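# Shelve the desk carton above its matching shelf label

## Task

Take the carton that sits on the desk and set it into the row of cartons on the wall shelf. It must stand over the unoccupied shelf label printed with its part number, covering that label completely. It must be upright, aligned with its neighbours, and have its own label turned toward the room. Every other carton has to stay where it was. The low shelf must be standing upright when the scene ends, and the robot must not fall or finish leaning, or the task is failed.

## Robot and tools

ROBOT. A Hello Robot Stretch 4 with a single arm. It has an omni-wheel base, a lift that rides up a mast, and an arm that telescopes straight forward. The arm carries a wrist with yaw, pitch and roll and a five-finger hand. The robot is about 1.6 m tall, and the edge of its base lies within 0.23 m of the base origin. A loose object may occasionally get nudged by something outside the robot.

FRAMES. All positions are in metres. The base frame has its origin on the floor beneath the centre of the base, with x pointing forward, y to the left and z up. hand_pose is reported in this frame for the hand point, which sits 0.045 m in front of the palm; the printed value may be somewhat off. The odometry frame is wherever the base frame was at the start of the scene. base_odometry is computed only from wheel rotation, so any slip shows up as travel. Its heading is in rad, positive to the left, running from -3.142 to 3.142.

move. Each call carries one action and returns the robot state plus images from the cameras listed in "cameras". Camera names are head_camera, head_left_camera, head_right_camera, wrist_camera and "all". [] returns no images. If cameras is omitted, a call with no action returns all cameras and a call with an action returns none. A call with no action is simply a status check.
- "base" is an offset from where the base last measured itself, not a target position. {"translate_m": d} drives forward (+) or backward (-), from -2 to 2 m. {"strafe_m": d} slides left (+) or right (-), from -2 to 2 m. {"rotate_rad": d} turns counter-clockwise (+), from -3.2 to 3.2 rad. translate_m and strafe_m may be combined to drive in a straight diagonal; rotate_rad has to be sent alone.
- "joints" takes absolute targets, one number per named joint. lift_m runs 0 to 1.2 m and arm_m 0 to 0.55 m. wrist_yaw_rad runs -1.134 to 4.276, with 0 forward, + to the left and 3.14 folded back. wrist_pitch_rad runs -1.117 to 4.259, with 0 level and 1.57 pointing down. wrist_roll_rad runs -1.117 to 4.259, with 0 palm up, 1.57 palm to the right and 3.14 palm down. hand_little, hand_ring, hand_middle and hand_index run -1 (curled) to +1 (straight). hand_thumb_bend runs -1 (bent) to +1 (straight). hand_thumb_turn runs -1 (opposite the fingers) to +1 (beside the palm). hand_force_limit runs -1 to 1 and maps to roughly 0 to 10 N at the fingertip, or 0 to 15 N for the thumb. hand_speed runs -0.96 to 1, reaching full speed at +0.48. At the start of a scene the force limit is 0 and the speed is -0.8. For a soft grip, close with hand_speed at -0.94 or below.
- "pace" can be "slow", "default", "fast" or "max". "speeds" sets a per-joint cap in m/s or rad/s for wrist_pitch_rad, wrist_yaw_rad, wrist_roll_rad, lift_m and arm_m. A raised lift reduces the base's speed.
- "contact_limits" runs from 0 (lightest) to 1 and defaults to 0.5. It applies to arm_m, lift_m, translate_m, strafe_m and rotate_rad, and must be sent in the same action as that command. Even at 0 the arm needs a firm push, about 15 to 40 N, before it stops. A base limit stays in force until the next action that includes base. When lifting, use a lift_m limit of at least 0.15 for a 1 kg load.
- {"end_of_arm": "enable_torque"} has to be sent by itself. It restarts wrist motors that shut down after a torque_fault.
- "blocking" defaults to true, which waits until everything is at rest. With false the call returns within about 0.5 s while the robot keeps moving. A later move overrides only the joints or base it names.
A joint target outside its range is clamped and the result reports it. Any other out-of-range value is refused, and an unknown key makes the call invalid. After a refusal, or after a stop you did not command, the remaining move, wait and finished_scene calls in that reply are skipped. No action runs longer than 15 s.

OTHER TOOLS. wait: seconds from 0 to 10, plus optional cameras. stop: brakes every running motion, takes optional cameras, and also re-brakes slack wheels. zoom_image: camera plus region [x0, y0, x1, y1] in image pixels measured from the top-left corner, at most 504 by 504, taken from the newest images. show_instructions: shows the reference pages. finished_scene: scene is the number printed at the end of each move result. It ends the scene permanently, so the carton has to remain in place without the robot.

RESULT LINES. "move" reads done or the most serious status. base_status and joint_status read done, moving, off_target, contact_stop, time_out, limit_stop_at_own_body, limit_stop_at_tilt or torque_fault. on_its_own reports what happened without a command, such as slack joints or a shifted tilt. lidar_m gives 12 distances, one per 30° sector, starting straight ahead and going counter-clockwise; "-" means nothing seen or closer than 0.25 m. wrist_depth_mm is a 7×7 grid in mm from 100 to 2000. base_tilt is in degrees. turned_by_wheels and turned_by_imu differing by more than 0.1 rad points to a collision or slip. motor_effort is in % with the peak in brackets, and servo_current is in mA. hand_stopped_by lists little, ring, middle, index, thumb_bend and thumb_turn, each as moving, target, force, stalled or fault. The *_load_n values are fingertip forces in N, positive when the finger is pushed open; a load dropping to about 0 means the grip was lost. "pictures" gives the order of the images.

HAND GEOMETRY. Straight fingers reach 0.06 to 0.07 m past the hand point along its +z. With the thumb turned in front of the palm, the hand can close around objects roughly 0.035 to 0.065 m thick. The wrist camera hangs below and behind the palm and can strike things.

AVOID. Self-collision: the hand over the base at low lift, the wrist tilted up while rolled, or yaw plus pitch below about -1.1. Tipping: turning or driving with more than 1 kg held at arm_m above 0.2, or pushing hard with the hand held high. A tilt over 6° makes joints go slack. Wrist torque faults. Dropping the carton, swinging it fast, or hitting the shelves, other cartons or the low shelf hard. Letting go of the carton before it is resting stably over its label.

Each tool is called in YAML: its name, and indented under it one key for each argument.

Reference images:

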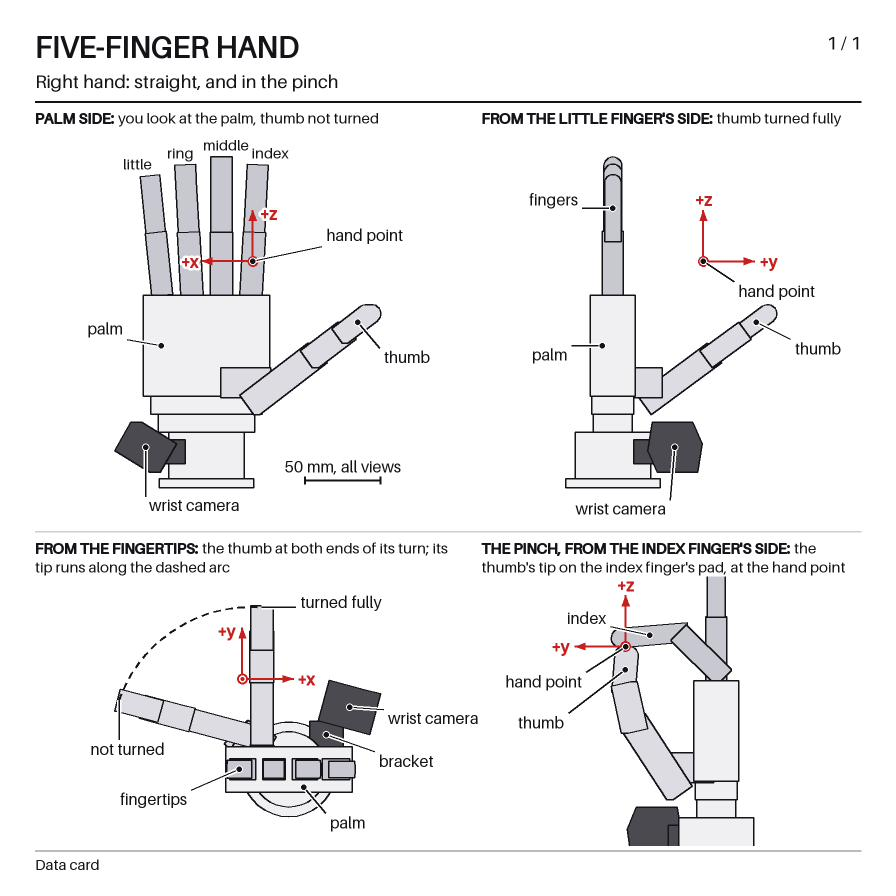

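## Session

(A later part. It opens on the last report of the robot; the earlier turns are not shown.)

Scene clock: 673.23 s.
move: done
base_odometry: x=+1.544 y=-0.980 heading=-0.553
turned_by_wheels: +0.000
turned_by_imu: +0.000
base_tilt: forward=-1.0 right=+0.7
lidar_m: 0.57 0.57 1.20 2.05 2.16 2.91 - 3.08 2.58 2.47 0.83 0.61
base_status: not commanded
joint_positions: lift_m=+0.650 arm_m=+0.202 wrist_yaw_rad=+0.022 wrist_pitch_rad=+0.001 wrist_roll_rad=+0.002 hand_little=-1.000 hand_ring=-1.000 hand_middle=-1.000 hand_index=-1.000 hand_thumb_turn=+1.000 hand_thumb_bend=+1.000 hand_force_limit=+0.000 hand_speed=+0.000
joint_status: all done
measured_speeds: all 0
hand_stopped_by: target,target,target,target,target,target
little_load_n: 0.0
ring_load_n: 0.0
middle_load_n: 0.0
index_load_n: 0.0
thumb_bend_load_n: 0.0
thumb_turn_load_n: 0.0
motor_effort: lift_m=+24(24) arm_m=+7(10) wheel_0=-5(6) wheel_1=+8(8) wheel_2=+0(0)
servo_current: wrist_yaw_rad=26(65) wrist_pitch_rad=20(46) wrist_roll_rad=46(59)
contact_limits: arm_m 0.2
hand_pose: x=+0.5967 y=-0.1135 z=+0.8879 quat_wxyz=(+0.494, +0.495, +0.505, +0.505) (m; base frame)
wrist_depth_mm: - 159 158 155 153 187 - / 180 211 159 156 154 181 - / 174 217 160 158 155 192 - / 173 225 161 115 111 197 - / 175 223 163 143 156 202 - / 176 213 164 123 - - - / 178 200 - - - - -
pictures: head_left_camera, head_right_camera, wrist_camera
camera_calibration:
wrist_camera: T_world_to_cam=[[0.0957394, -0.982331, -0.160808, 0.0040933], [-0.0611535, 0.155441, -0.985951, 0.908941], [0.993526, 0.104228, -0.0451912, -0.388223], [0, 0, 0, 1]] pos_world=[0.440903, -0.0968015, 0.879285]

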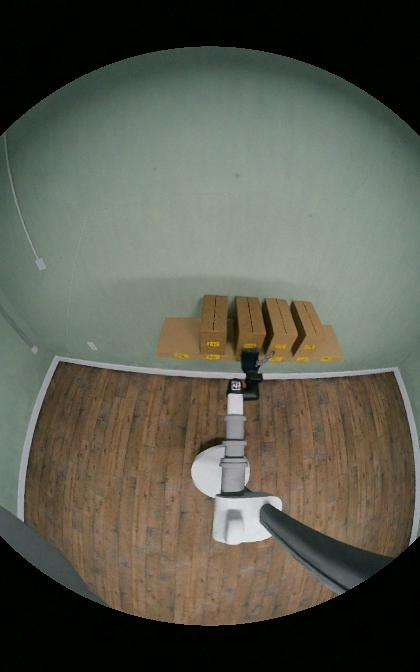

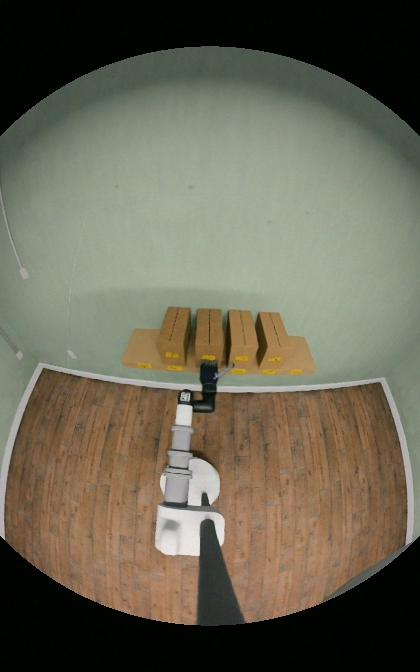

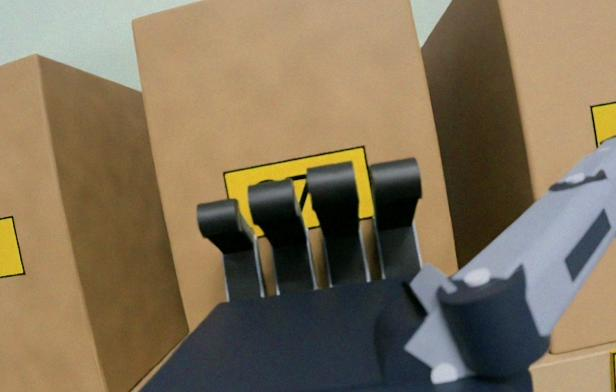

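move:
  base: {"translate_m": 0.003, "strafe_m": 0.007}
  pace: "slow"

move:
  joints: {"arm_m": 0.10}
  cameras: ["wrist_camera", "head_right_camera", "head_left_camera", "head_camera"]

zoom_image:
  camera: "head_right_camera"
  region: [150, 300, 270, 420]

zoom_image:
  camera: "head_left_camera"
  region: [200, 290, 320, 410]

Scene clock: 693.17 s.
move: done
base_odometry: x=+1.550 y=-0.975 heading=-0.553
turned_by_wheels: +0.000
turned_by_imu: +0.000
base_tilt: forward=-1.2 right=+0.7
lidar_m: 0.56 0.61 1.18 2.06 2.15 2.91 - 3.08 2.59 2.47 0.84 0.60
base_status: done
joint_positions: lift_m=+0.650 arm_m=+0.202 wrist_yaw_rad=+0.022 wrist_pitch_rad=+0.001 wrist_roll_rad=+0.002 hand_little=-1.000 hand_ring=-1.000 hand_middle=-1.000 hand_index=-1.000 hand_thumb_turn=+1.000 hand_thumb_bend=+1.000 hand_force_limit=+0.000 hand_speed=+0.000
joint_status: not commanded
measured_speeds: all 0
hand_stopped_by: target,target,target,target,target,target
little_load_n: -0.5
ring_load_n: 0.0
middle_load_n: 0.0
index_load_n: 0.0
thumb_bend_load_n: 0.0
thumb_turn_load_n: 0.0
motor_effort: lift_m=+24(24) arm_m=+7(7) wheel_0=-4(12) wheel_1=+6(12) wheel_2=-4(5)
servo_current: wrist_yaw_rad=39(65) wrist_pitch_rad=39(39) wrist_roll_rad=46(59)
contact_limits: arm_m 0.2
hand_pose: x=+0.5966 y=-0.1135 z=+0.8879 quat_wxyz=(+0.494, +0.495, +0.505, +0.505) (m; base frame)
wrist_depth_mm: - 159 157 155 153 191 - / 176 211 159 156 154 187 - / 174 215 160 158 155 191 - / 170 217 161 115 111 199 - / 171 221 163 143 156 - - / 172 210 163 123 - - - / 174 196 - - - - -
pictures: none

Scene clock: 694.47 s.
move: done
base_odometry: x=+1.550 y=-0.975 heading=-0.553
turned_by_wheels: +0.000
turned_by_imu: +0.000
base_tilt: forward=-1.1 right=+0.8
lidar_m: 0.55 0.62 1.18 2.06 2.13 2.90 - 3.08 2.58 2.47 0.86 0.60
base_status: not commanded
joint_positions: lift_m=+0.650 arm_m=+0.100 wrist_yaw_rad=+0.022 wrist_pitch_rad=+0.001 wrist_roll_rad=+0.002 hand_little=-1.000 hand_ring=-1.000 hand_middle=-1.000 hand_index=-1.000 hand_thumb_turn=+1.000 hand_thumb_bend=+1.000 hand_force_limit=+0.000 hand_speed=+0.000
joint_status: all done
measured_speeds: all 0
hand_stopped_by: target,target,target,target,target,target
little_load_n: 0.0
ring_load_n: 0.0
middle_load_n: 0.0
index_load_n: 0.0
thumb_bend_load_n: 0.0
thumb_turn_load_n: 0.0
motor_effort: lift_m=+24(24) arm_m=-7(9) wheel_0=-4(5) wheel_1=+6(6) wheel_2=-3(4)
servo_current: wrist_yaw_rad=20(65) wrist_pitch_rad=26(52) wrist_roll_rad=39(59)
hand_pose: x=+0.4952 y=-0.1135 z=+0.8879 quat_wxyz=(+0.494, +0.495, +0.505, +0.505) (m; base frame)
wrist_depth_mm: - - - - - 246 242 / - - 260 256 277 248 245 / 276 272 320 258 255 249 246 / 279 274 306 115 111 251 - / 282 276 290 141 - 271 - / 286 277 273 122 - - - / 285 - - - - - -
pictures: head_camera, head_left_camera, head_right_camera, wrist_camera
camera_calibration:
wrist_camera: T_world_to_cam=[[0.0955442, -0.982352, -0.1608, 0.0138671], [-0.0611226, 0.155444, -0.985952, 0.902725], [0.993547, 0.10403, -0.0451921, -0.287406], [0, 0, 0, 1]] pos_world=[0.339403, -0.0968019, 0.879285]

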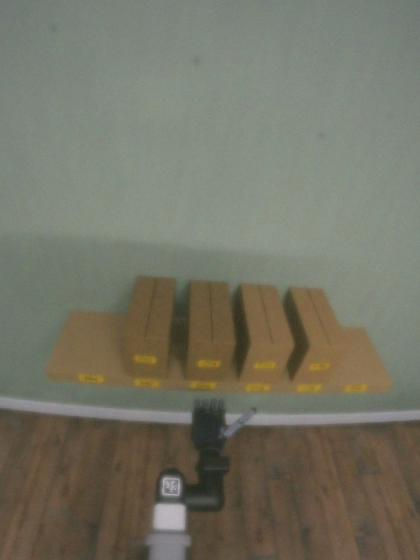

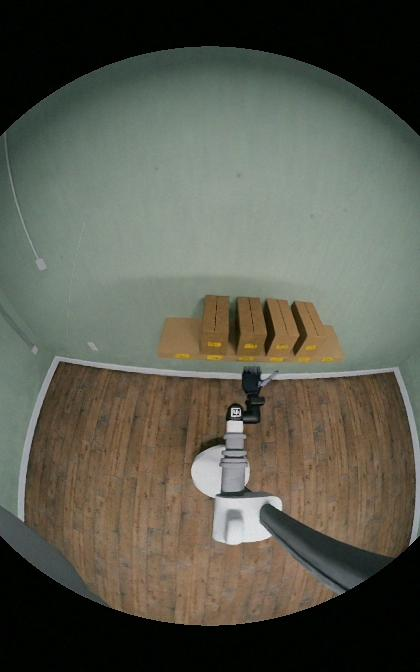

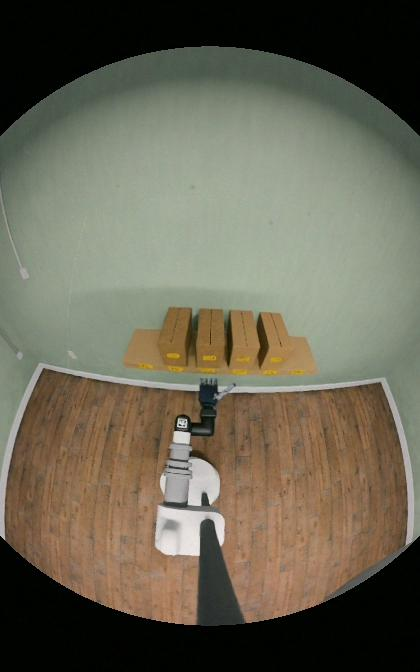

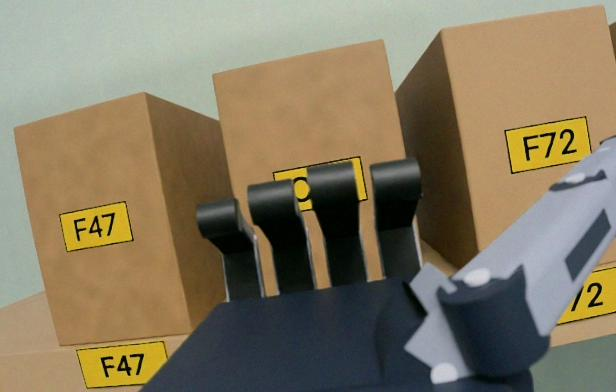

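Scaled by 4.200 from the camera's 420x672 image, which has a finer 600x960 frame.

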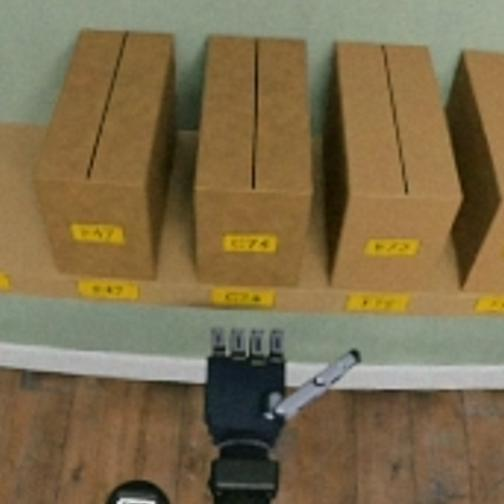

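Scaled by 4.200 from the camera's 420x672 image, which has a finer 600x960 frame.

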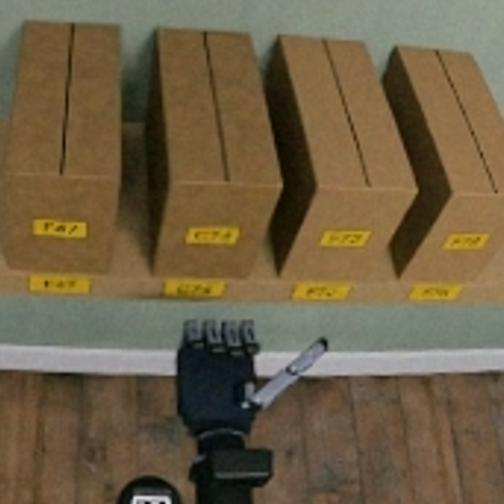

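finished_scene:
  scene: 3

The scene is finished: the task was done.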